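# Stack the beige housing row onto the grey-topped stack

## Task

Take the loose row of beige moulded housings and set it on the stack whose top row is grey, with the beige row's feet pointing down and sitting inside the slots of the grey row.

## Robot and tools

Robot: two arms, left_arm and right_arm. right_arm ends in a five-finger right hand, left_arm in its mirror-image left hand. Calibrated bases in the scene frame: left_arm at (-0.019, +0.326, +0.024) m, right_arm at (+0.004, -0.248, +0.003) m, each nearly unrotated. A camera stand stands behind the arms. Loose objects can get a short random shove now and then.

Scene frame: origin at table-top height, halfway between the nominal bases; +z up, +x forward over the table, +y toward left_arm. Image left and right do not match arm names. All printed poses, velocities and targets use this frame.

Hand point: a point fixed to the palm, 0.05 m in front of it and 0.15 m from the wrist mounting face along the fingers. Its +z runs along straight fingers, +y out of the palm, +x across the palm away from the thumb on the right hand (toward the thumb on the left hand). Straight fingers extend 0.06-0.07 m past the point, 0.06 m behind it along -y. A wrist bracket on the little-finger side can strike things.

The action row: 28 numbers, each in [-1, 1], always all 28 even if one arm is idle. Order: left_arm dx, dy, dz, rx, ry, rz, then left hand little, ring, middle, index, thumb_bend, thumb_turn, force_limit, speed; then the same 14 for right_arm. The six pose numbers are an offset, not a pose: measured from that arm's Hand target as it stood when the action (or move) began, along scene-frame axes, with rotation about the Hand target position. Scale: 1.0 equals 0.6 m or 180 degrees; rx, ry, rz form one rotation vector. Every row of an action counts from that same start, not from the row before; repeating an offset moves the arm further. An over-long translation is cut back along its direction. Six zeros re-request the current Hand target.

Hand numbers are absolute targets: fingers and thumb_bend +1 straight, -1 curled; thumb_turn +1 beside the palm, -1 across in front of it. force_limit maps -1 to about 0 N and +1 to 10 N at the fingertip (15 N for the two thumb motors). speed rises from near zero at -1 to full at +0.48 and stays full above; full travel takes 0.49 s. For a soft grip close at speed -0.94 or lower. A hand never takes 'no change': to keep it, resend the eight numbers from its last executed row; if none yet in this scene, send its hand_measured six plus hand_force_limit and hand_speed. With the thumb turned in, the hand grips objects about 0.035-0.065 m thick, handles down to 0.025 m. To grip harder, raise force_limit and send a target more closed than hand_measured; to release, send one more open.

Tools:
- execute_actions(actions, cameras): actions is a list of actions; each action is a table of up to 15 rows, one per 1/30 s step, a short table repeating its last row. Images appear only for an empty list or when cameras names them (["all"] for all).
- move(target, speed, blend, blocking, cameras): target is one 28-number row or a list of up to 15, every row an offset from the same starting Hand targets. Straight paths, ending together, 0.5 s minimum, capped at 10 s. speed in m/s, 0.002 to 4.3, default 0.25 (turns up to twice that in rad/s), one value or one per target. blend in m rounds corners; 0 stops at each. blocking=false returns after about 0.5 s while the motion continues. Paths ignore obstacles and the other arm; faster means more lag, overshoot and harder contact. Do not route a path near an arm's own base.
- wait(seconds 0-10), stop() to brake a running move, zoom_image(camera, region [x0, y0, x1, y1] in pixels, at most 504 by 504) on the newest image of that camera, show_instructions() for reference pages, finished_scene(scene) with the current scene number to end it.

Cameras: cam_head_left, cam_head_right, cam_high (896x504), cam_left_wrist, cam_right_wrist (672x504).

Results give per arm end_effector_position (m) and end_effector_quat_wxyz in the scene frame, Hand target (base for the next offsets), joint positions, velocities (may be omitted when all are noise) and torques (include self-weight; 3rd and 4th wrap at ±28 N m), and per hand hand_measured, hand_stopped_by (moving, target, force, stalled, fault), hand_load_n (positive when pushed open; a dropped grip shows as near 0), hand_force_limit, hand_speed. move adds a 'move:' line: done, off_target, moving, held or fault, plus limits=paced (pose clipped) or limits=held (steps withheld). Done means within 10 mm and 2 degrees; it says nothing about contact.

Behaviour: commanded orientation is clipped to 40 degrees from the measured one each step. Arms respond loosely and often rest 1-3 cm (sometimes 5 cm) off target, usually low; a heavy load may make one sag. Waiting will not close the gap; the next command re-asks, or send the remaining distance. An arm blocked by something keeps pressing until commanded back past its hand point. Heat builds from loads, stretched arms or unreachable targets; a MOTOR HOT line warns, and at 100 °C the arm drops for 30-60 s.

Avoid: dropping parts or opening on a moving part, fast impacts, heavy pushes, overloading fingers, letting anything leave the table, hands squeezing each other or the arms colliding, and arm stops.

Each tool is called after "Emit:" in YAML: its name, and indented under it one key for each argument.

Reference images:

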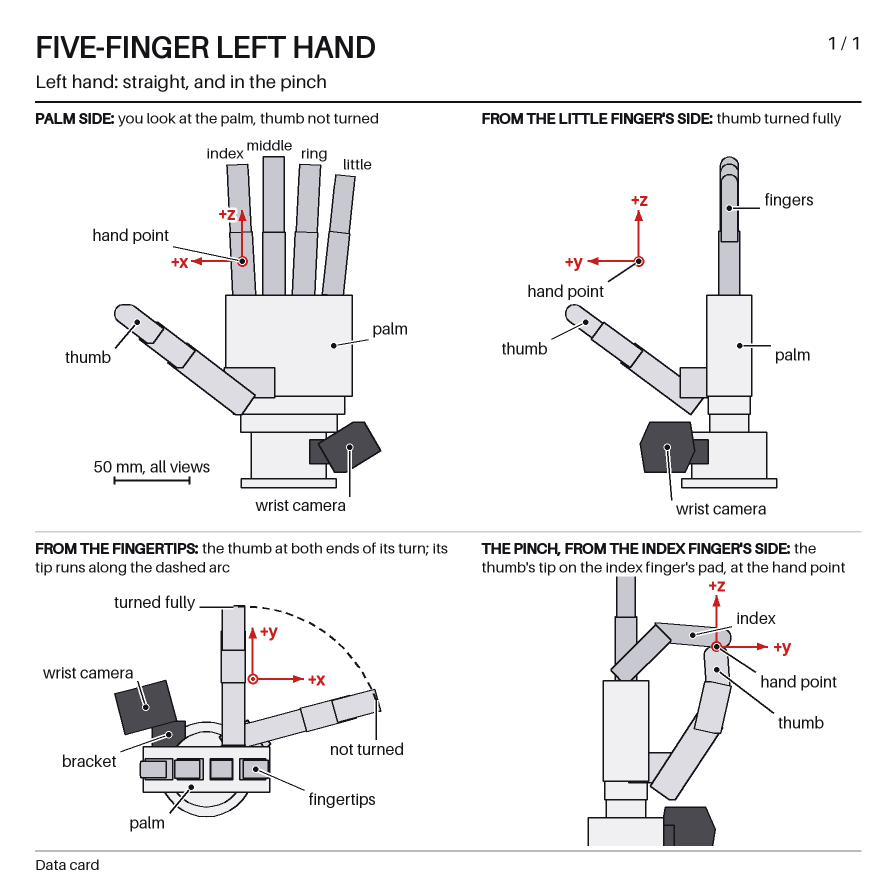

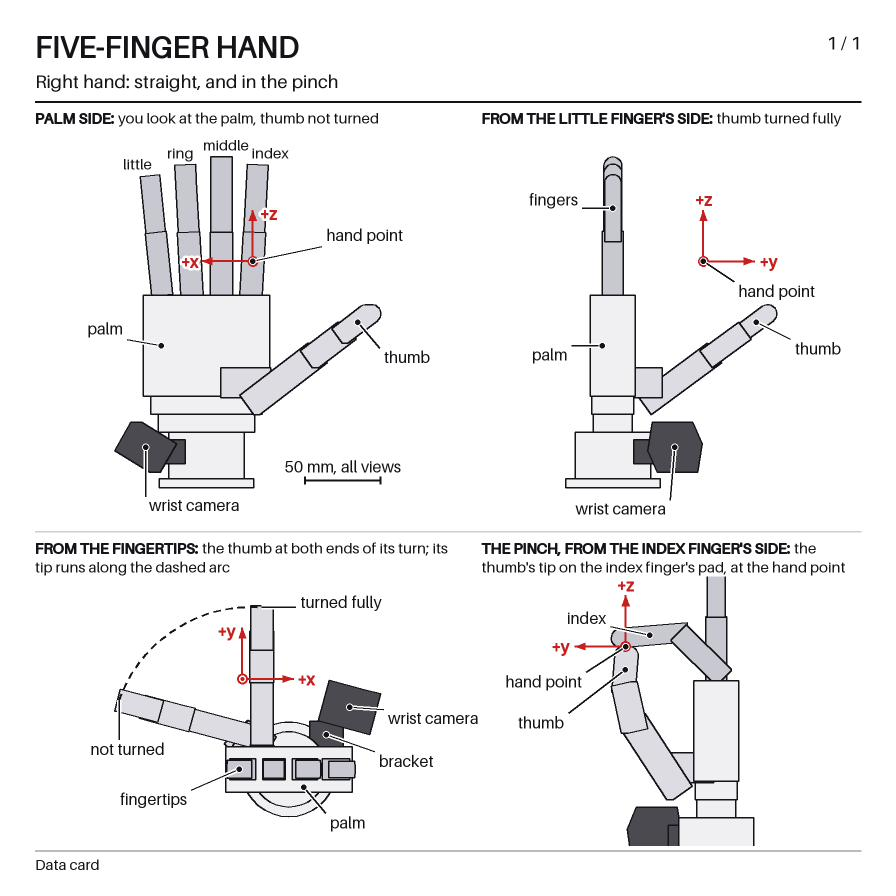

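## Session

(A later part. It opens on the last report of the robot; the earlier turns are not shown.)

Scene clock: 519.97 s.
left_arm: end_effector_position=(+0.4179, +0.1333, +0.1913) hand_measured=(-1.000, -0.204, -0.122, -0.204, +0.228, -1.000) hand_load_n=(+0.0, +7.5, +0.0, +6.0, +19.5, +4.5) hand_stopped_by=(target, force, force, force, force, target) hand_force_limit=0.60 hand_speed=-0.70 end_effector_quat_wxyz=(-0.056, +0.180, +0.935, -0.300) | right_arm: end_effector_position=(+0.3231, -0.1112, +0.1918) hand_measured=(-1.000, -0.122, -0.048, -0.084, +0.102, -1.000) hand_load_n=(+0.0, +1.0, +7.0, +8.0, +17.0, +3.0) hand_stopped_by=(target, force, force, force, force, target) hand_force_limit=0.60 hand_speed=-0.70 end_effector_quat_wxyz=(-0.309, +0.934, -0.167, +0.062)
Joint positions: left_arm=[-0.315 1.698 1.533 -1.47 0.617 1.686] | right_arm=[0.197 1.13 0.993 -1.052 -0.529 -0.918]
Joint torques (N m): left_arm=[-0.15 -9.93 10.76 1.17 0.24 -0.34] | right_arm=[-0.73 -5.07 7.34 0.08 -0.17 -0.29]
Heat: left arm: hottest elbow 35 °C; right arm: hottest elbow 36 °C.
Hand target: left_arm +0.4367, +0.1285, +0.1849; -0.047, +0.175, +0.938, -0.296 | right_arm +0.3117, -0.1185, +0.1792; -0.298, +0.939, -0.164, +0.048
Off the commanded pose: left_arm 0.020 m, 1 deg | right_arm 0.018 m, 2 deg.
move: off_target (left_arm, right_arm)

Emit:
move:
  target:
    - [-0.0,-0.003,0.0,0,0,0,-1,-0.4,-0.4,-0.4,-0.6,-1,0.6,-0.7,-0.002,-0.003,-0.01,0,0,0,-1,-0.4,-0.4,-0.4,-0.6,-1,0.6,-0.7]
  speed: 0.04
  cameras: ["cam_head_left","cam_high","cam_left_wrist","cam_right_wrist"]

Emit:
zoom_image:
  camera: "cam_high"
  region: [390, 180, 460, 250]

Emit:
zoom_image:
  camera: "cam_head_left"
  region: [440, 310, 500, 370]

Emit:
zoom_image:
  camera: "cam_left_wrist"
  region: [180, 20, 380, 300]

Emit:
zoom_image:
  camera: "cam_right_wrist"
  region: [340, 60, 540, 320]

Scene clock: 522.17 s.
left_arm: end_effector_position=(+0.4180, +0.1325, +0.1912) hand_measured=(-1.000, -0.204, -0.122, -0.204, +0.228, -1.000) hand_load_n=(+0.0, +8.0, +0.0, +6.0, +20.0, +4.0) hand_stopped_by=(target, force, force, force, force, target) hand_force_limit=0.60 hand_speed=-0.70 end_effector_quat_wxyz=(-0.056, +0.181, +0.935, -0.300) | right_arm: end_effector_position=(+0.3226, -0.1119, +0.1912) hand_measured=(-1.000, -0.122, -0.048, -0.084, +0.102, -1.000) hand_load_n=(+0.0, +1.0, +6.5, +7.5, +16.5, +2.5) hand_stopped_by=(target, force, force, force, force, target) hand_force_limit=0.60 hand_speed=-0.70 end_effector_quat_wxyz=(-0.313, +0.933, -0.167, +0.065)
Joint positions: left_arm=[-0.316 1.698 1.533 -1.468 0.617 1.685] | right_arm=[0.192 1.122 0.984 -1.042 -0.534 -0.919]
Joint torques (N m): left_arm=[-0.26 -9.82 10.84 1.16 0.25 -0.36] | right_arm=[-0.85 -4.42 6.78 0.18 -0.03 -0.33]
Heat: left arm: hottest elbow 35 °C; right arm: hottest elbow 36 °C.
Hand target: left_arm +0.4367, +0.1267, +0.1849; -0.047, +0.175, +0.938, -0.296 | right_arm +0.3106, -0.1204, +0.1731; -0.297, +0.939, -0.164, +0.048
Off the commanded pose: left_arm 0.021 m, 1 deg | right_arm 0.023 m, 3 deg.
move: off_target (left_arm, right_arm)
Images, in order (width x height): cam_head_left 896x504, cam_high 896x504, cam_left_wrist 672x504, cam_right_wrist 672x504.

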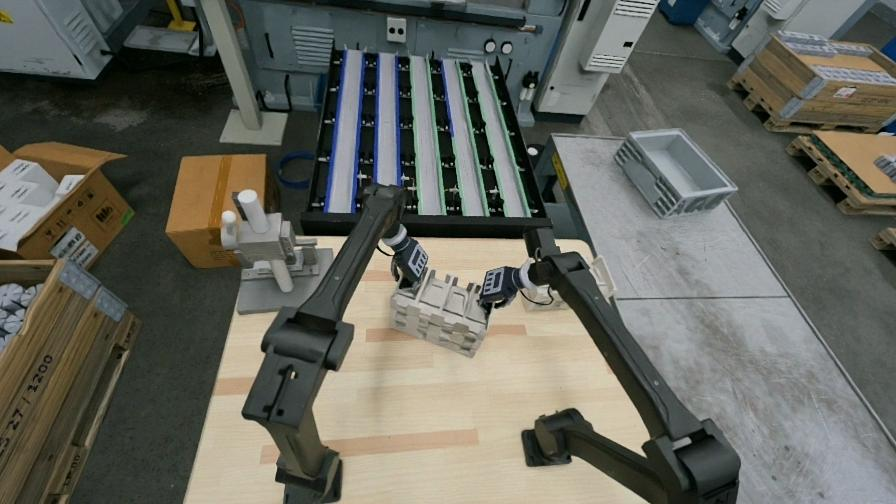

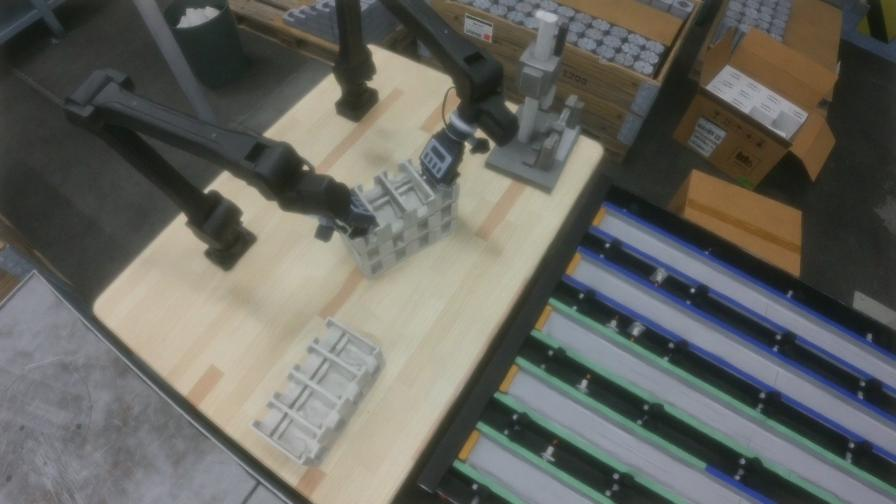

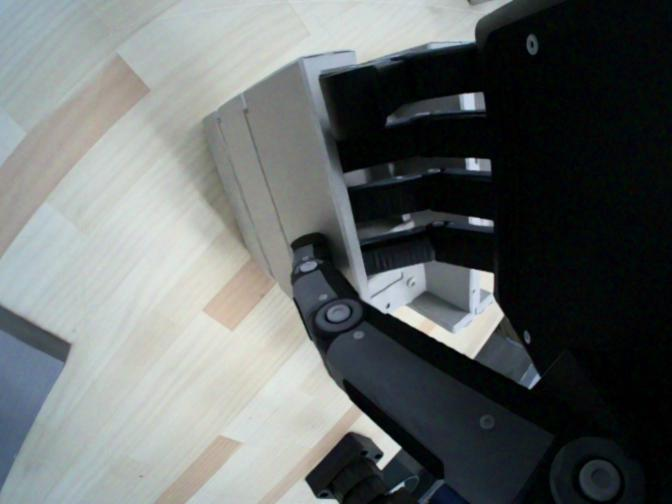

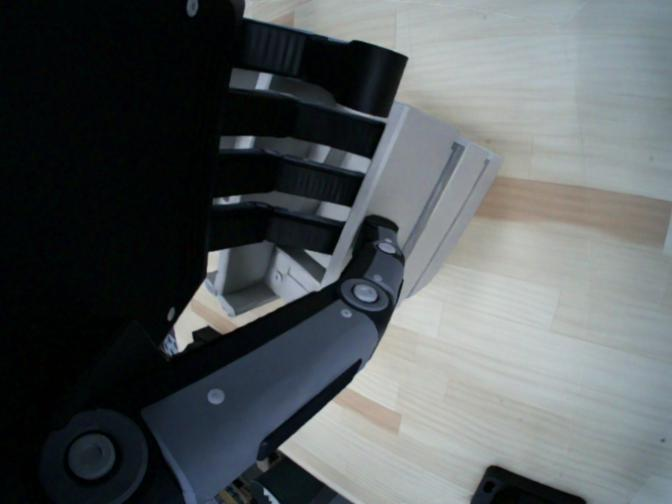

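Scaled by 7.200 from the camera's 896x504 image, which has a finer 1280x720 frame.

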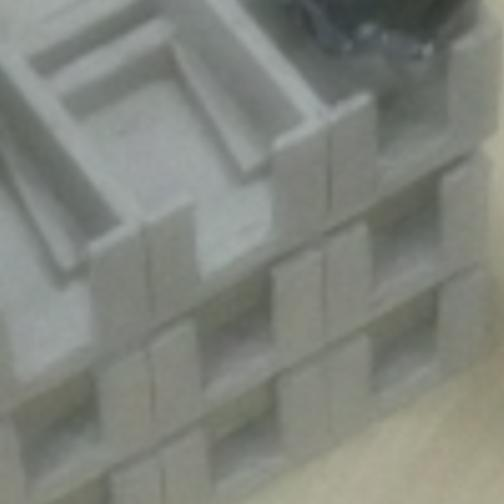

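Scaled by 8.400 from the camera's 896x504 image, which has a finer 1280x720 frame.

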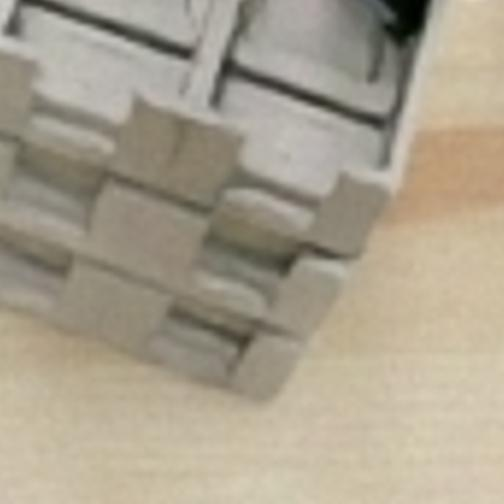

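Scaled by 1.800 from the camera's 672x504 image, which has a finer 960x720 frame.

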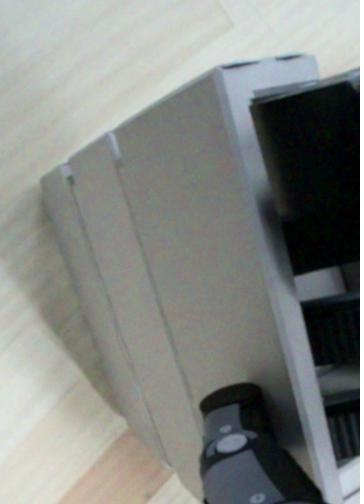

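Scaled by 1.938 from the camera's 672x504 image, which has a finer 960x720 frame.

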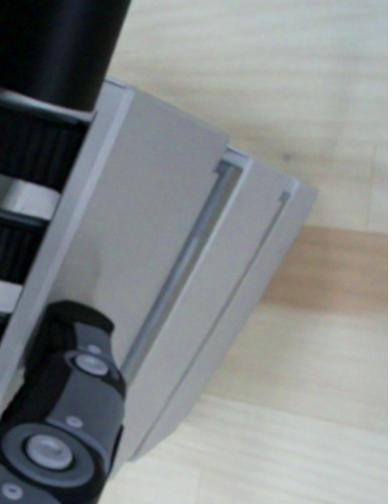

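Emit:
move:
  target:
    - [-0.001,-0.004,0.0,0,0,0,-1,-0.4,-0.4,-0.4,-0.6,-1,0.6,-0.7,-0.001,-0.004,-0.0,0,0,0,-1,-0.4,-0.4,-0.4,-0.6,-1,0.6,-0.7]
  speed: 0.04

Emit:
move:
  target:
    - [-0.001,-0.004,0.0,0,0,0,-1,-0.4,-0.4,-0.4,-0.6,-1,0.6,-0.7,-0.001,-0.004,-0.0,0,0,0,-1,-0.4,-0.4,-0.4,-0.6,-1,0.6,-0.7]
  speed: 0.04
  cameras: ["cam_head_left","cam_high","cam_left_wrist","cam_right_wrist"]

Emit:
zoom_image:
  camera: "cam_high"
  region: [390, 180, 460, 250]

Emit:
zoom_image:
  camera: "cam_head_left"
  region: [440, 310, 500, 370]

Emit:
zoom_image:
  camera: "cam_right_wrist"
  region: [340, 60, 540, 320]

Scene clock: 524.83 s.
left_arm: end_effector_position=(+0.4177, +0.1307, +0.1912) hand_measured=(-1.000, -0.204, -0.122, -0.204, +0.228, -1.000) hand_load_n=(+0.0, +8.0, +0.0, +4.5, +20.0, +4.0) hand_stopped_by=(target, force, force, force, force, target) hand_force_limit=0.60 hand_speed=-0.70 end_effector_quat_wxyz=(-0.056, +0.180, +0.935, -0.300) | right_arm: end_effector_position=(+0.3226, -0.1138, +0.1912) hand_measured=(-1.000, -0.122, -0.048, -0.084, +0.102, -1.000) hand_load_n=(+0.0, +0.5, +6.0, +7.5, +16.0, +2.5) hand_stopped_by=(target, force, force, force, force, target) hand_force_limit=0.60 hand_speed=-0.70 end_effector_quat_wxyz=(-0.314, +0.932, -0.168, +0.066)
Joint positions: left_arm=[-0.32 1.698 1.533 -1.465 0.617 1.68] | right_arm=[0.186 1.119 0.981 -1.042 -0.537 -0.922]
Joint torques (N m): left_arm=[-0.38 -9.88 10.82 1.16 0.26 -0.35] | right_arm=[-0.79 -4.25 6.87 0.02 0 -0.38]
Heat: left arm: hottest elbow 35 °C; right arm: hottest elbow 35 °C.
Hand target: left_arm +0.4361, +0.1243, +0.1849; -0.047, +0.175, +0.938, -0.296 | right_arm +0.3100, -0.1227, +0.1731; -0.298, +0.939, -0.164, +0.048
Off the commanded pose: left_arm 0.020 m, 1 deg | right_arm 0.024 m, 3 deg.
move: off_target (left_arm, right_arm)

Scene clock: 525.53 s.
left_arm: end_effector_position=(+0.4175, +0.1290, +0.1912) hand_measured=(-1.000, -0.204, -0.122, -0.204, +0.228, -1.000) hand_load_n=(+0.0, +8.0, +0.0, +4.5, +20.5, +4.0) hand_stopped_by=(target, force, force, force, force, target) hand_force_limit=0.60 hand_speed=-0.70 end_effector_quat_wxyz=(-0.056, +0.180, +0.935, -0.300) | right_arm: end_effector_position=(+0.3231, -0.1160, +0.1912) hand_measured=(-1.000, -0.122, -0.048, -0.084, +0.102, -1.000) hand_load_n=(+0.0, +1.0, +6.0, +7.0, +16.0, +2.0) hand_stopped_by=(target, force, force, force, force, target) hand_force_limit=0.60 hand_speed=-0.70 end_effector_quat_wxyz=(-0.314, +0.932, -0.168, +0.068)
Joint positions: left_arm=[-0.323 1.698 1.533 -1.462 0.617 1.674] | right_arm=[0.178 1.117 0.98 -1.042 -0.539 -0.927]
Joint torques (N m): left_arm=[-0.44 -9.88 10.81 1.2 0.26 -0.37] | right_arm=[-0.79 -4.31 6.91 -0.17 0 -0.4]
Heat: left arm: hottest elbow 35 °C; right arm: hottest elbow 35 °C.
Hand target: left_arm +0.4355, +0.1220, +0.1849; -0.047, +0.174, +0.938, -0.296 | right_arm +0.3095, -0.1252, +0.1732; -0.297, +0.939, -0.164, +0.048
Off the commanded pose: left_arm 0.020 m, 1 deg | right_arm 0.024 m, 3 deg.
move: off_target (left_arm, right_arm)
Images, in order (width x height): cam_head_left 896x504, cam_high 896x504, cam_left_wrist 672x504, cam_right_wrist 672x504.

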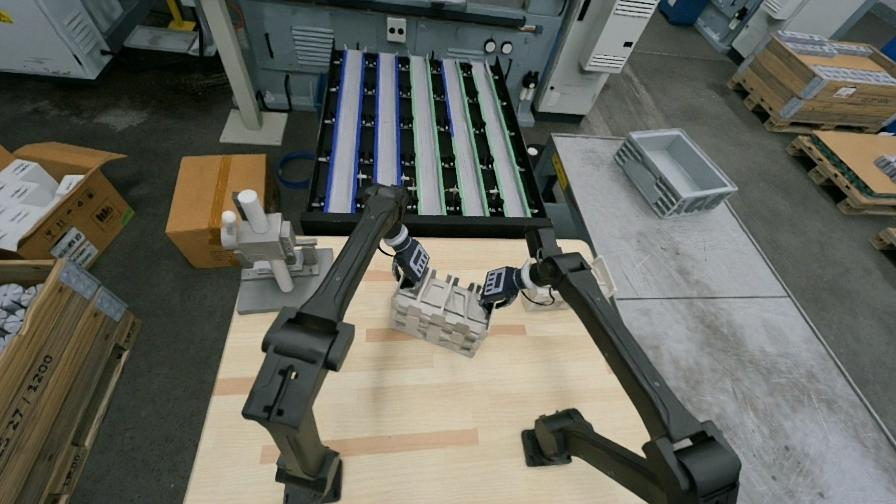

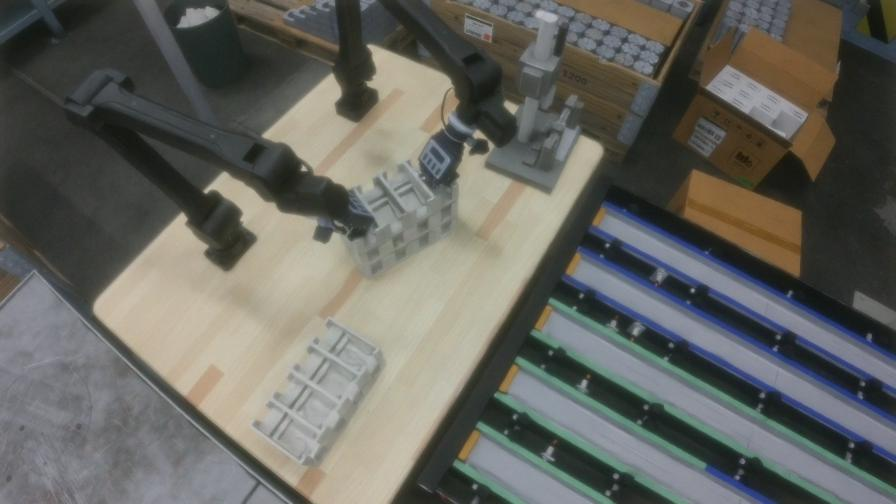

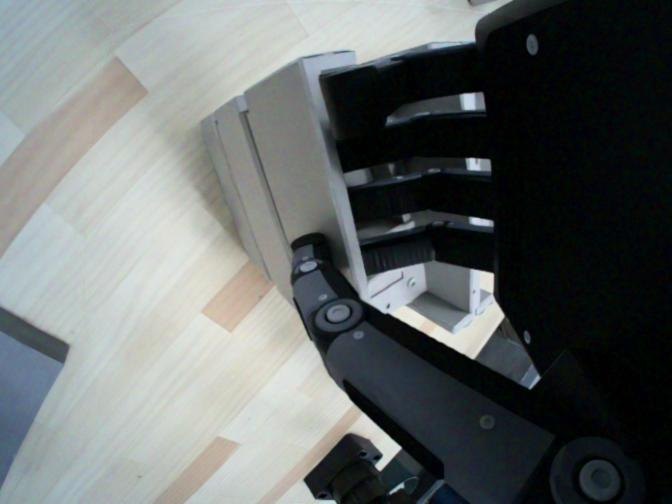

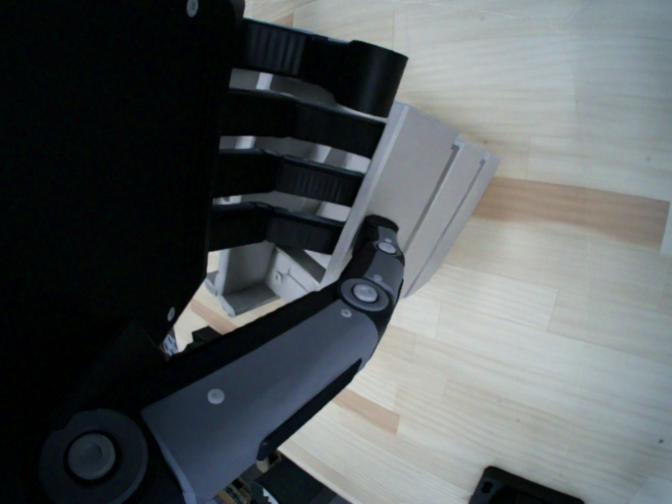

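Scaled by 7.200 from the camera's 896x504 image, which has a finer 1280x720 frame.

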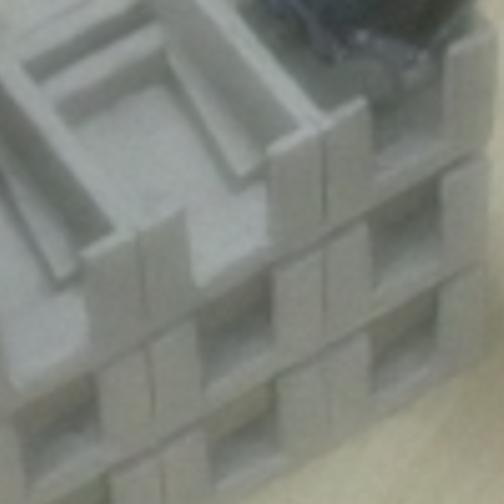

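Scaled by 8.400 from the camera's 896x504 image, which has a finer 1280x720 frame.

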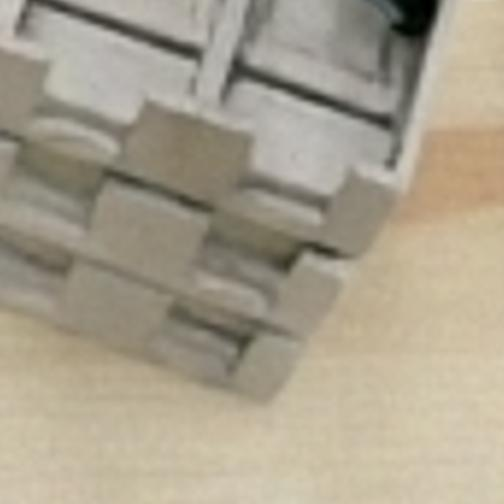

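Scaled by 1.938 from the camera's 672x504 image, which has a finer 960x720 frame.

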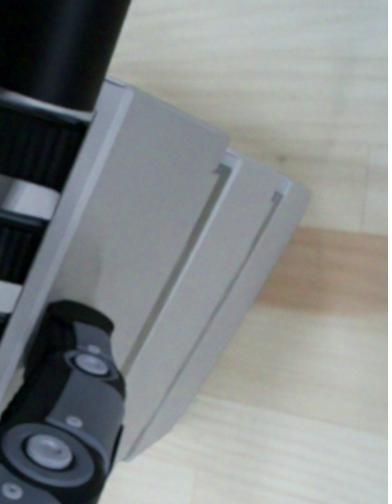

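Emit:
move:
  target:
    - [0.001,0.015,0.0,0,0,0,-1,-0.4,-0.4,-0.4,-0.6,-1,0.6,-0.7,-0.005,0.012,0.005,0,0,0,-1,-0.4,-0.4,-0.4,-0.6,-1,0.6,-0.7]
  speed: 0.04

Emit:
move:
  target:
    - [0.001,0.004,0.0,0,0,0,-1,-0.4,-0.4,-0.4,-0.6,-1,0.6,-0.7,-0.004,0.004,0,0,0,0,-1,-0.4,-0.4,-0.4,-0.6,-1,0.6,-0.7]
  speed: 0.04

Scene clock: 528.27 s.
left_arm: end_effector_position=(+0.4176, +0.1290, +0.1911) hand_measured=(-1.000, -0.204, -0.122, -0.204, +0.228, -1.000) hand_load_n=(+0.0, +8.5, +0.0, +5.0, +19.5, +4.0) hand_stopped_by=(target, force, force, force, force, target) hand_force_limit=0.60 hand_speed=-0.70 end_effector_quat_wxyz=(-0.055, +0.181, +0.935, -0.300) | right_arm: end_effector_position=(+0.3222, -0.1154, +0.1913) hand_measured=(-1.000, -0.122, -0.048, -0.084, +0.102, -1.000) hand_load_n=(+0.0, +1.0, +6.5, +6.5, +16.5, +1.5) hand_stopped_by=(target, force, force, force, force, target) hand_force_limit=0.60 hand_speed=-0.70 end_effector_quat_wxyz=(-0.313, +0.933, -0.166, +0.069)
Joint positions: left_arm=[-0.323 1.698 1.533 -1.462 0.617 1.676] | right_arm=[0.184 1.114 0.979 -1.042 -0.534 -0.927]
Joint torques (N m): left_arm=[0.79 -10.11 10.48 0.8 0.22 -0.19] | right_arm=[0.73 -4.66 7.1 -0.05 0.12 -0.15]
Heat: left arm: hottest elbow 35 °C; right arm: hottest elbow 35 °C.
Hand target: left_arm +0.4361, +0.1310, +0.1849; -0.047, +0.175, +0.938, -0.296 | right_arm +0.3064, -0.1180, +0.1761; -0.297, +0.939, -0.164, +0.048
Off the commanded pose: left_arm 0.020 m, 1 deg | right_arm 0.022 m, 3 deg.
move: off_target (left_arm, right_arm)

Scene clock: 528.97 s.
left_arm: end_effector_position=(+0.4178, +0.1285, +0.1912) hand_measured=(-1.000, -0.204, -0.122, -0.204, +0.228, -1.000) hand_load_n=(+0.0, +9.5, +0.0, +4.5, +19.5, +3.5) hand_stopped_by=(target, force, force, force, force, target) hand_force_limit=0.60 hand_speed=-0.70 end_effector_quat_wxyz=(-0.055, +0.183, +0.934, -0.301) | right_arm: end_effector_position=(+0.3204, -0.1147, +0.1916) hand_measured=(-1.000, -0.122, -0.048, -0.084, +0.102, -1.000) hand_load_n=(+0.0, +0.0, +6.0, +8.0, +17.0, +1.0) hand_stopped_by=(target, force, force, force, force, target) hand_force_limit=0.60 hand_speed=-0.70 end_effector_quat_wxyz=(-0.311, +0.934, -0.164, +0.071)
Joint positions: left_arm=[-0.323 1.698 1.533 -1.462 0.62 1.68] | right_arm=[0.19 1.108 0.976 -1.042 -0.528 -0.927]
Joint torques (N m): left_arm=[1.03 -10.11 10.51 0.68 0.11 -0.17] | right_arm=[0.97 -4.6 6.98 0.06 0.01 -0.05]
Heat: left arm: hottest elbow 35 °C; right arm: hottest elbow 35 °C.
Hand target: left_arm +0.4367, +0.1334, +0.1849; -0.047, +0.174, +0.938, -0.296 | right_arm +0.3040, -0.1155, +0.1762; -0.298, +0.939, -0.164, +0.048
Off the commanded pose: left_arm 0.021 m, 1 deg | right_arm 0.023 m, 3 deg.
move: off_target (left_arm, right_arm)

Emit:
move:
  target:
    - [0.001,0.004,0.0,0,0,0,-1,-0.4,-0.4,-0.4,-0.6,-1,0.6,-0.7,0.003,0.004,0.00,0,0,0,-1,-0.4,-0.4,-0.4,-0.6,-1,0.6,-0.7]
  speed: 0.04

Emit:
move:
  target:
    - [0.001,0.003,0.0,0,0,0,-1,-0.4,-0.4,-0.4,-0.6,-1,0.6,-0.7,0.00,0.003,0,0,0,0,-1,-0.4,-0.4,-0.4,-0.6,-1,0.6,-0.7]
  speed: 0.04
  cameras: ["cam_head_left","cam_high","cam_left_wrist","cam_right_wrist"]

Emit:
zoom_image:
  camera: "cam_high"
  region: [390, 180, 460, 250]

Emit:
zoom_image:
  camera: "cam_head_left"
  region: [440, 310, 500, 370]

Emit:
zoom_image:
  camera: "cam_left_wrist"
  region: [180, 20, 380, 300]

Emit:
zoom_image:
  camera: "cam_right_wrist"
  region: [340, 60, 540, 320]

Scene clock: 531.27 s.
left_arm: end_effector_position=(+0.4178, +0.1285, +0.1912) hand_measured=(-1.000, -0.204, -0.122, -0.204, +0.228, -1.000) hand_load_n=(+0.0, +10.0, +0.0, +4.5, +19.5, +3.5) hand_stopped_by=(target, force, force, force, force, target) hand_force_limit=0.60 hand_speed=-0.70 end_effector_quat_wxyz=(-0.055, +0.183, +0.934, -0.301) | right_arm: end_effector_position=(+0.3203, -0.1145, +0.1914) hand_measured=(-1.000, -0.122, -0.048, -0.084, +0.102, -1.000) hand_load_n=(+0.0, +0.0, +6.0, +7.0, +18.0, +1.0) hand_stopped_by=(target, force, force, force, force, target) hand_force_limit=0.60 hand_speed=-0.70 end_effector_quat_wxyz=(-0.309, +0.934, -0.165, +0.071)
Joint positions: left_arm=[-0.323 1.698 1.533 -1.462 0.62 1.681] | right_arm=[0.192 1.108 0.976 -1.041 -0.524 -0.922]
Joint torques (N m): left_arm=[1.38 -10.11 10.52 0.55 0.1 -0.12] | right_arm=[1.26 -4.25 7.3 0.21 -0.08 -0.03]
Heat: left arm: hottest elbow 35 °C; right arm: hottest elbow 35 °C.
Hand target: left_arm +0.4373, +0.1358, +0.1849; -0.047, +0.174, +0.938, -0.296 | right_arm +0.3058, -0.1131, +0.1761; -0.297, +0.939, -0.164, +0.048
Off the commanded pose: left_arm 0.022 m, 2 deg | right_arm 0.021 m, 3 deg.
move: off_target (left_arm, right_arm)

Scene clock: 531.97 s.
left_arm: end_effector_position=(+0.4178, +0.1285, +0.1913) hand_measured=(-1.000, -0.204, -0.122, -0.204, +0.228, -1.000) hand_load_n=(+0.0, +10.0, +0.0, +5.0, +19.5, +3.5) hand_stopped_by=(target, force, force, force, force, target) hand_force_limit=0.60 hand_speed=-0.70 end_effector_quat_wxyz=(-0.055, +0.183, +0.934, -0.302) | right_arm: end_effector_position=(+0.3203, -0.1142, +0.1915) hand_measured=(-1.000, -0.122, -0.048, -0.084, +0.102, -1.000) hand_load_n=(+0.0, +0.5, +6.0, +6.5, +18.0, +1.0) hand_stopped_by=(target, force, force, force, force, target) hand_force_limit=0.60 hand_speed=-0.70 end_effector_quat_wxyz=(-0.308, +0.934, -0.166, +0.072)
Joint positions: left_arm=[-0.323 1.698 1.533 -1.462 0.621 1.683] | right_arm=[0.195 1.107 0.976 -1.04 -0.519 -0.919]
Joint torques (N m): left_arm=[1.61 -10.05 10.59 0.47 0.06 -0.1] | right_arm=[1.55 -4.07 7.31 0.32 -0.2 -0.01]
Heat: left arm: hottest elbow 35 °C; right arm: hottest elbow 35 °C.
Hand target: left_arm +0.4379, +0.1375, +0.1849; -0.047, +0.174, +0.938, -0.296 | right_arm +0.3057, -0.1113, +0.1762; -0.298, +0.939, -0.164, +0.048
Off the commanded pose: left_arm 0.023 m, 2 deg | right_arm 0.021 m, 3 deg.
move: off_target (left_arm, right_arm)
Images, in order (width x height): cam_head_left 896x504, cam_high 896x504, cam_left_wrist 672x504, cam_right_wrist 672x504.

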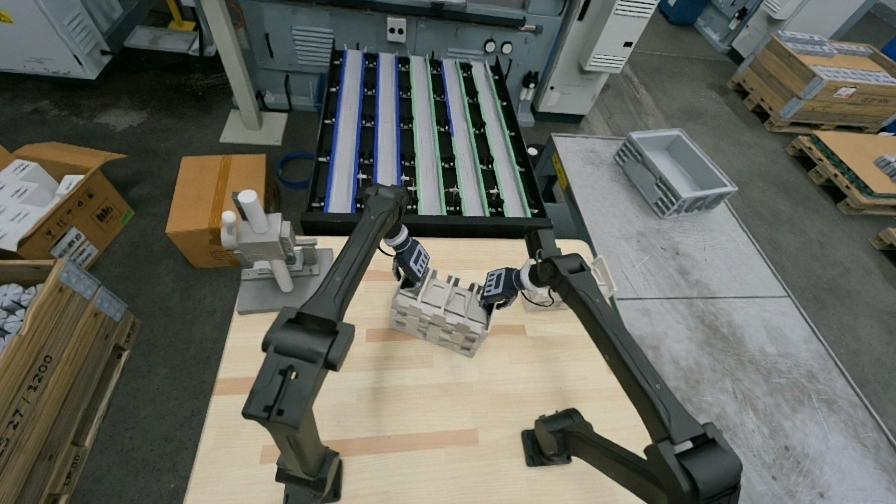

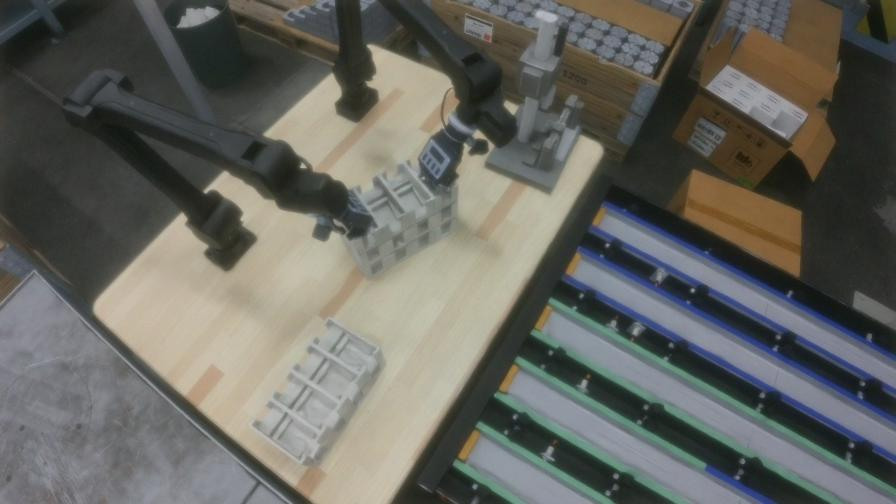

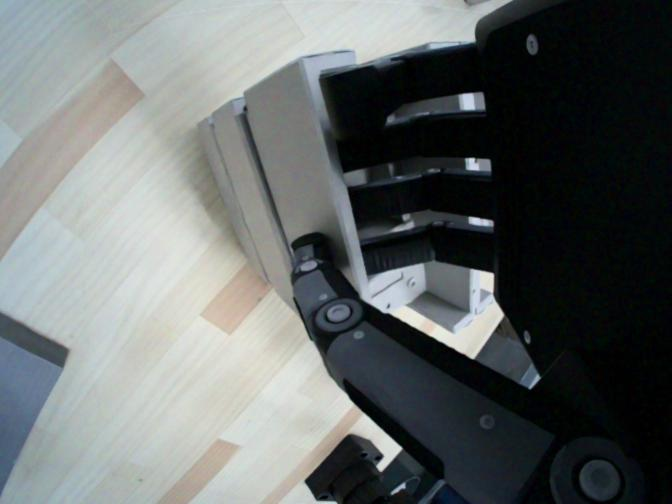

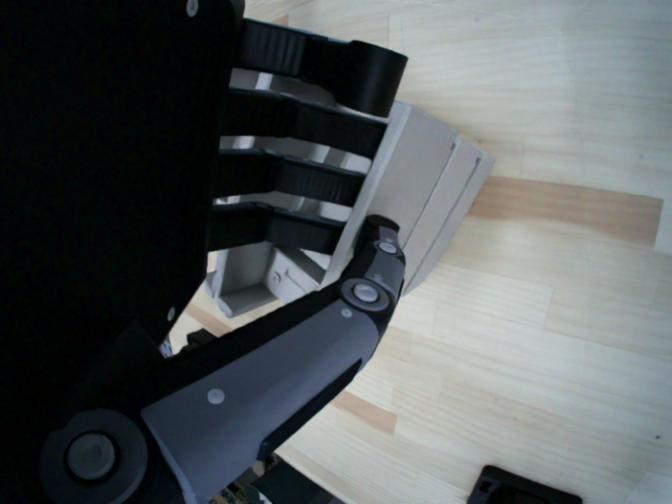

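Scaled by 7.200 from the camera's 896x504 image, which has a finer 1280x720 frame.

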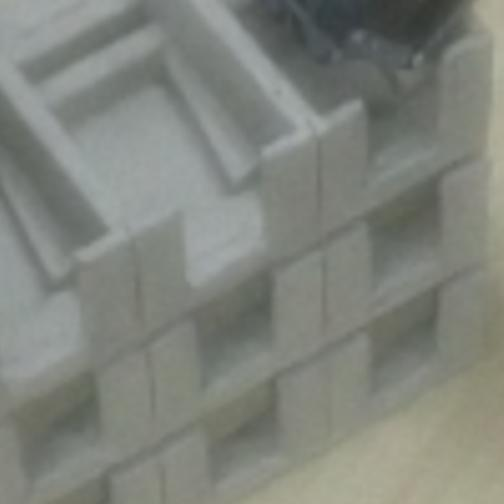

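Scaled by 8.400 from the camera's 896x504 image, which has a finer 1280x720 frame.

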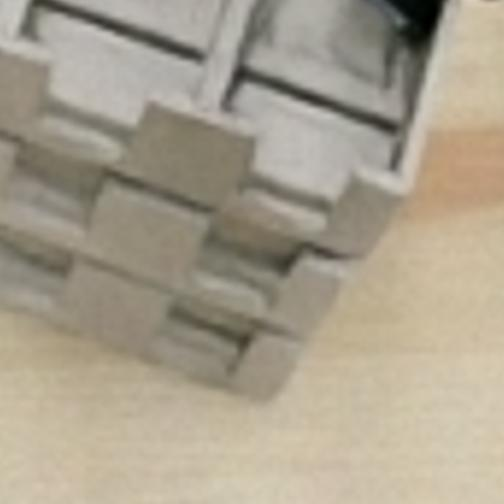

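Scaled by 1.800 from the camera's 672x504 image, which has a finer 960x720 frame.

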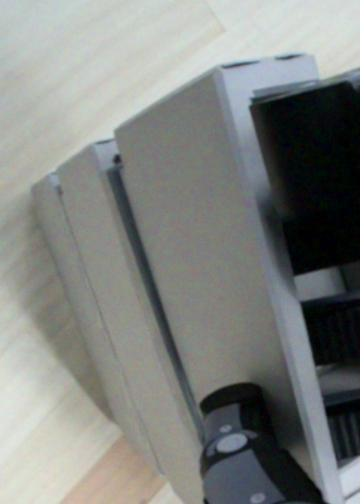

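Scaled by 1.938 from the camera's 672x504 image, which has a finer 960x720 frame.

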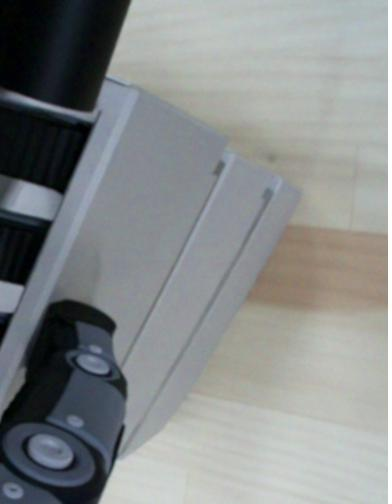

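Emit:
zoom_image:
  camera: "cam_head_left"
  region: [382, 280, 442, 340]

Emit:
zoom_image:
  camera: "cam_high"
  region: [335, 210, 405, 280]

Emit:
move:
  target:
    - [-0.04,0.008,0.0,0,0,0,-1,-0.4,-0.4,-0.4,-0.6,-1,0.6,-0.7,-0.004,0.002,0.0,0,0,0,-1,-0.4,-0.4,-0.4,-0.6,-1,0.6,-0.7]
  speed: 0.04

Scaled by 8.400 from the camera's 896x504 image, which has a finer 1280x720 frame.

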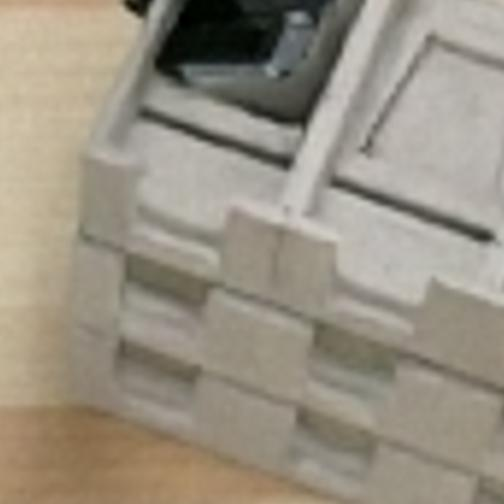

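Scaled by 7.200 from the camera's 896x504 image, which has a finer 1280x720 frame.

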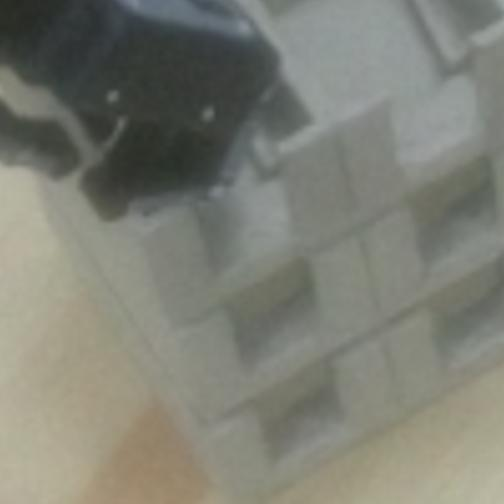

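Scene clock: 535.87 s.
left_arm: end_effector_position=(+0.4130, +0.1314, +0.1910) hand_measured=(-1.000, -0.204, -0.122, -0.204, +0.228, -1.000) hand_load_n=(+0.0, +12.5, +0.0, +4.5, +19.0, +2.5) hand_stopped_by=(target, force, force, force, force, target) hand_force_limit=0.60 hand_speed=-0.70 end_effector_quat_wxyz=(-0.049, +0.183, +0.934, -0.302) | right_arm: end_effector_position=(+0.3182, -0.1119, +0.1918) hand_measured=(-1.000, -0.122, -0.048, -0.084, +0.102, -1.000) hand_load_n=(+0.0, +0.5, +6.0, +6.0, +18.0, +1.0) hand_stopped_by=(target, force, force, force, force, target) hand_force_limit=0.60 hand_speed=-0.70 end_effector_quat_wxyz=(-0.308, +0.935, -0.164, +0.072)
Joint positions: left_arm=[-0.32 1.676 1.504 -1.445 0.621 1.682] | right_arm=[0.204 1.102 0.973 -1.039 -0.516 -0.914]
Joint torques (N m): left_arm=[1.08 -12.92 6.27 0.62 0.07 -0.13] | right_arm=[1.2 -4.19 7.13 0.34 -0.26 0.01]
Heat: left arm: hottest elbow 35 °C; right arm: hottest elbow 35 °C.
Hand target: left_arm +0.4139, +0.1424, +0.1848; -0.047, +0.174, +0.938, -0.296 | right_arm +0.3034, -0.1101, +0.1763; -0.298, +0.939, -0.164, +0.048
Off the commanded pose: left_arm 0.013 m, 1 deg | right_arm 0.022 m, 3 deg.
move: off_target (left_arm, right_arm)

Emit:
wait:
  seconds: 0.1
  cameras: ["all"]

Emit:
zoom_image:
  camera: "cam_head_left"
  region: [382, 280, 442, 340]

Emit:
zoom_image:
  camera: "cam_head_left"
  region: [440, 310, 500, 370]

Emit:
zoom_image:
  camera: "cam_high"
  region: [390, 180, 460, 250]

Emit:
zoom_image:
  camera: "cam_left_wrist"
  region: [180, 20, 380, 300]

Emit:
zoom_image:
  camera: "cam_right_wrist"
  region: [340, 60, 540, 320]

Scene clock: 537.20 s.
left_arm: end_effector_position=(+0.4130, +0.1314, +0.1910) hand_measured=(-1.000, -0.204, -0.122, -0.204, +0.228, -1.000) hand_load_n=(+0.0, +12.0, +0.0, +4.5, +19.0, +2.0) hand_stopped_by=(target, force, force, force, force, target) hand_force_limit=0.60 hand_speed=-0.70 end_effector_quat_wxyz=(-0.049, +0.183, +0.934, -0.302) | right_arm: end_effector_position=(+0.3182, -0.1119, +0.1918) hand_measured=(-1.000, -0.122, -0.048, -0.084, +0.102, -1.000) hand_load_n=(+0.0, +0.5, +6.5, +6.5, +18.0, +1.0) hand_stopped_by=(target, force, force, force, force, target) hand_force_limit=0.60 hand_speed=-0.70 end_effector_quat_wxyz=(-0.308, +0.935, -0.164, +0.072)
Joint positions: left_arm=[-0.32 1.676 1.504 -1.445 0.621 1.682] | right_arm=[0.204 1.102 0.973 -1.039 -0.516 -0.914]
Joint torques (N m): left_arm=[1.08 -12.92 6.27 0.62 0.07 -0.13] | right_arm=[1.2 -4.19 7.15 0.34 -0.25 0.01]
Heat: left arm: hottest elbow 35 °C; right arm: hottest elbow 35 °C.
Hand target: left_arm +0.4139, +0.1424, +0.1848; -0.047, +0.174, +0.938, -0.296 | right_arm +0.3034, -0.1101, +0.1763; -0.298, +0.939, -0.164, +0.048
Off the commanded pose: left_arm 0.013 m, 1 deg | right_arm 0.022 m, 3 deg.
wait: 0.10 s; at rest from the start

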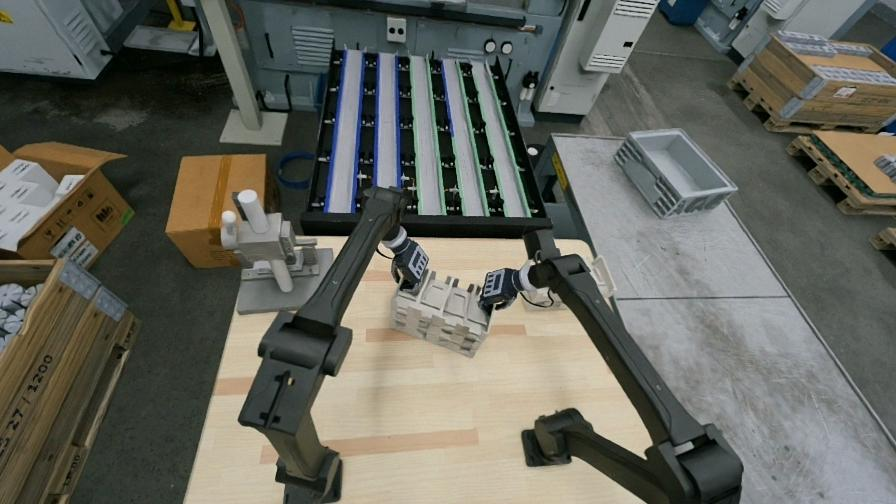

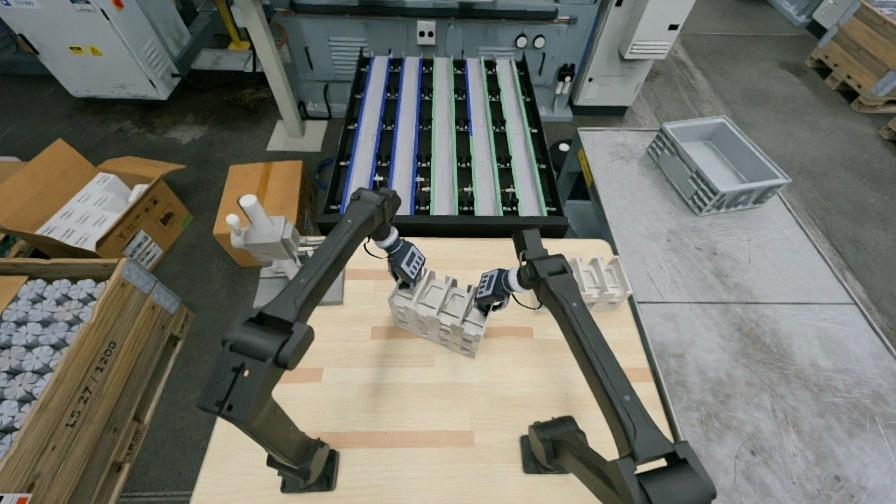

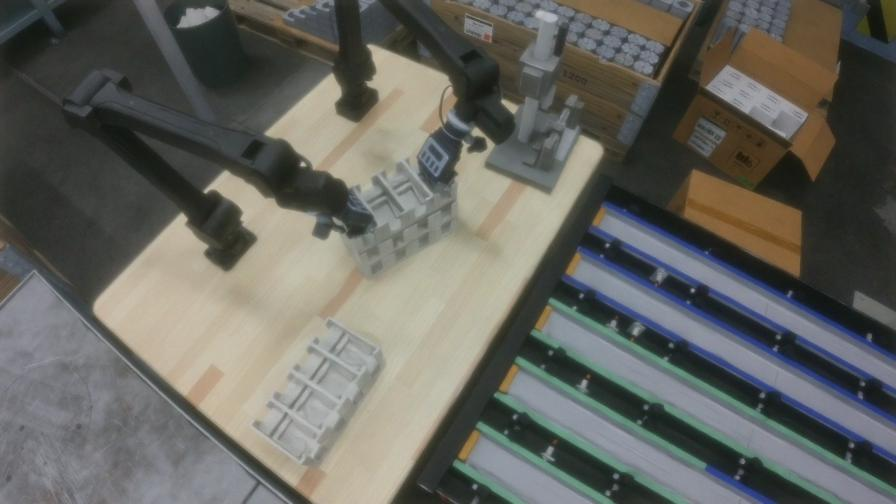

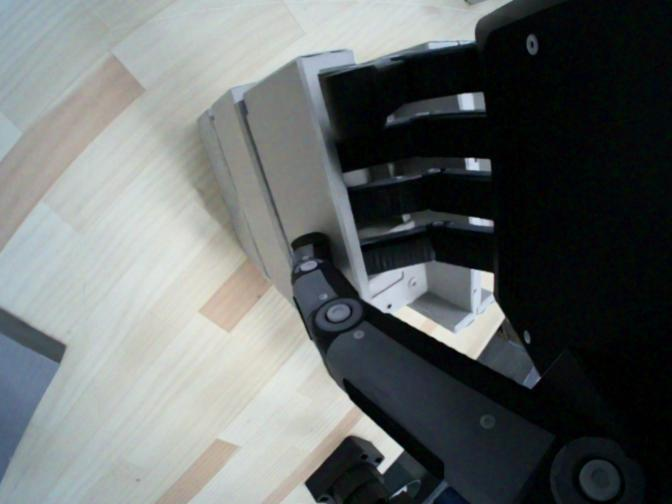

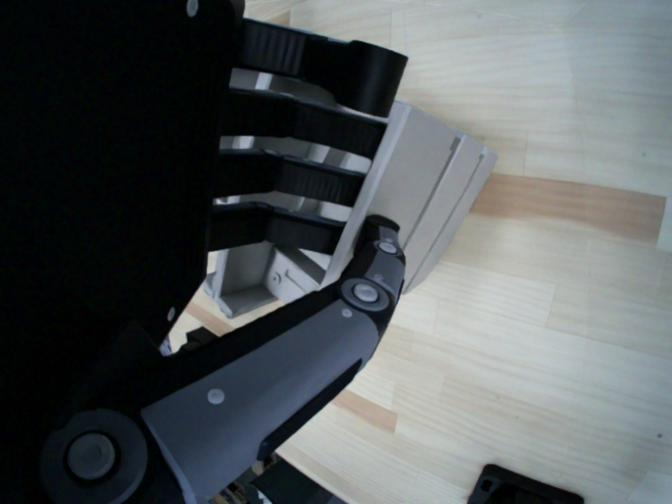

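Scaled by 8.400 from the camera's 896x504 image, which has a finer 1280x720 frame.

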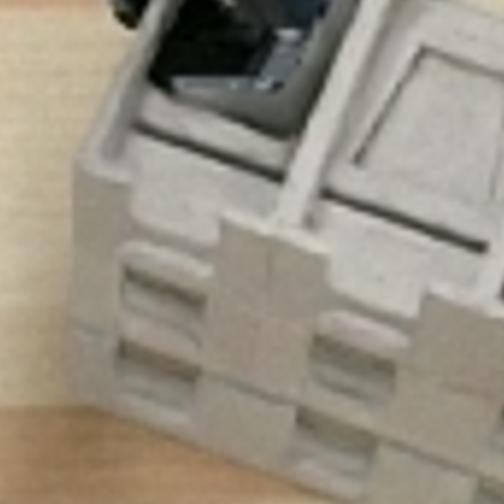

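Scaled by 8.400 from the camera's 896x504 image, which has a finer 1280x720 frame.

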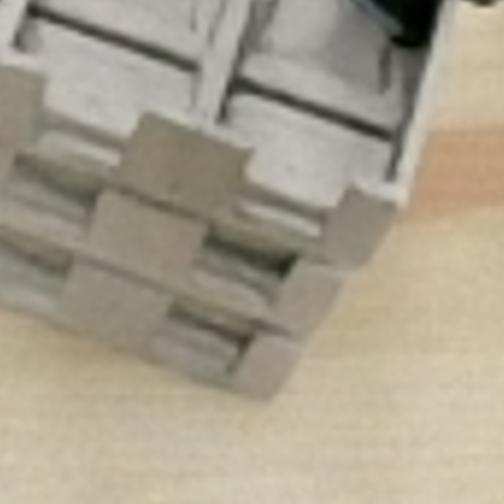

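Scaled by 7.200 from the camera's 896x504 image, which has a finer 1280x720 frame.

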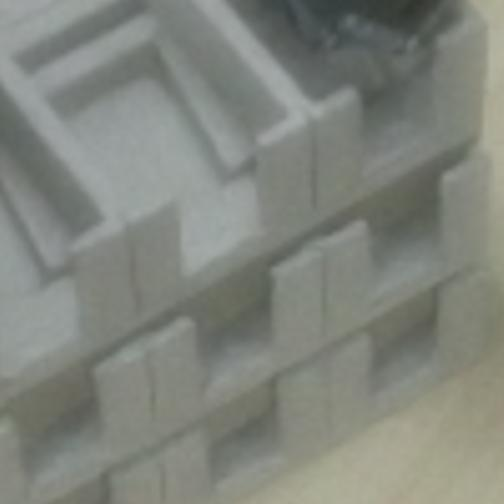

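Scaled by 1.800 from the camera's 672x504 image, which has a finer 960x720 frame.

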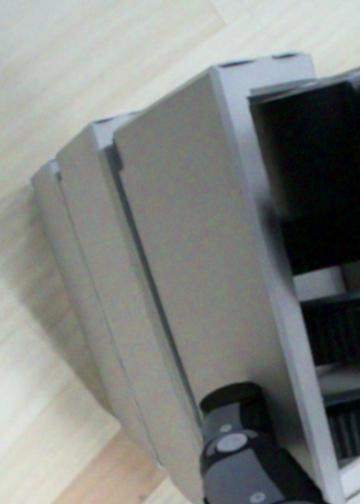

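Scaled by 1.938 from the camera's 672x504 image, which has a finer 960x720 frame.

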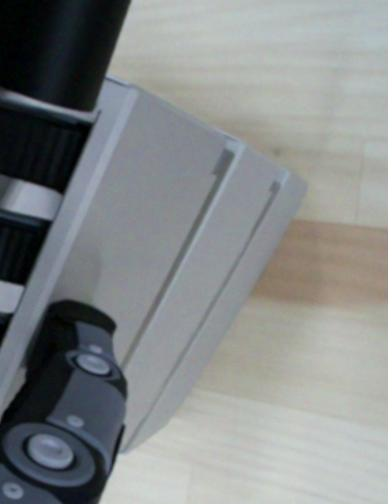

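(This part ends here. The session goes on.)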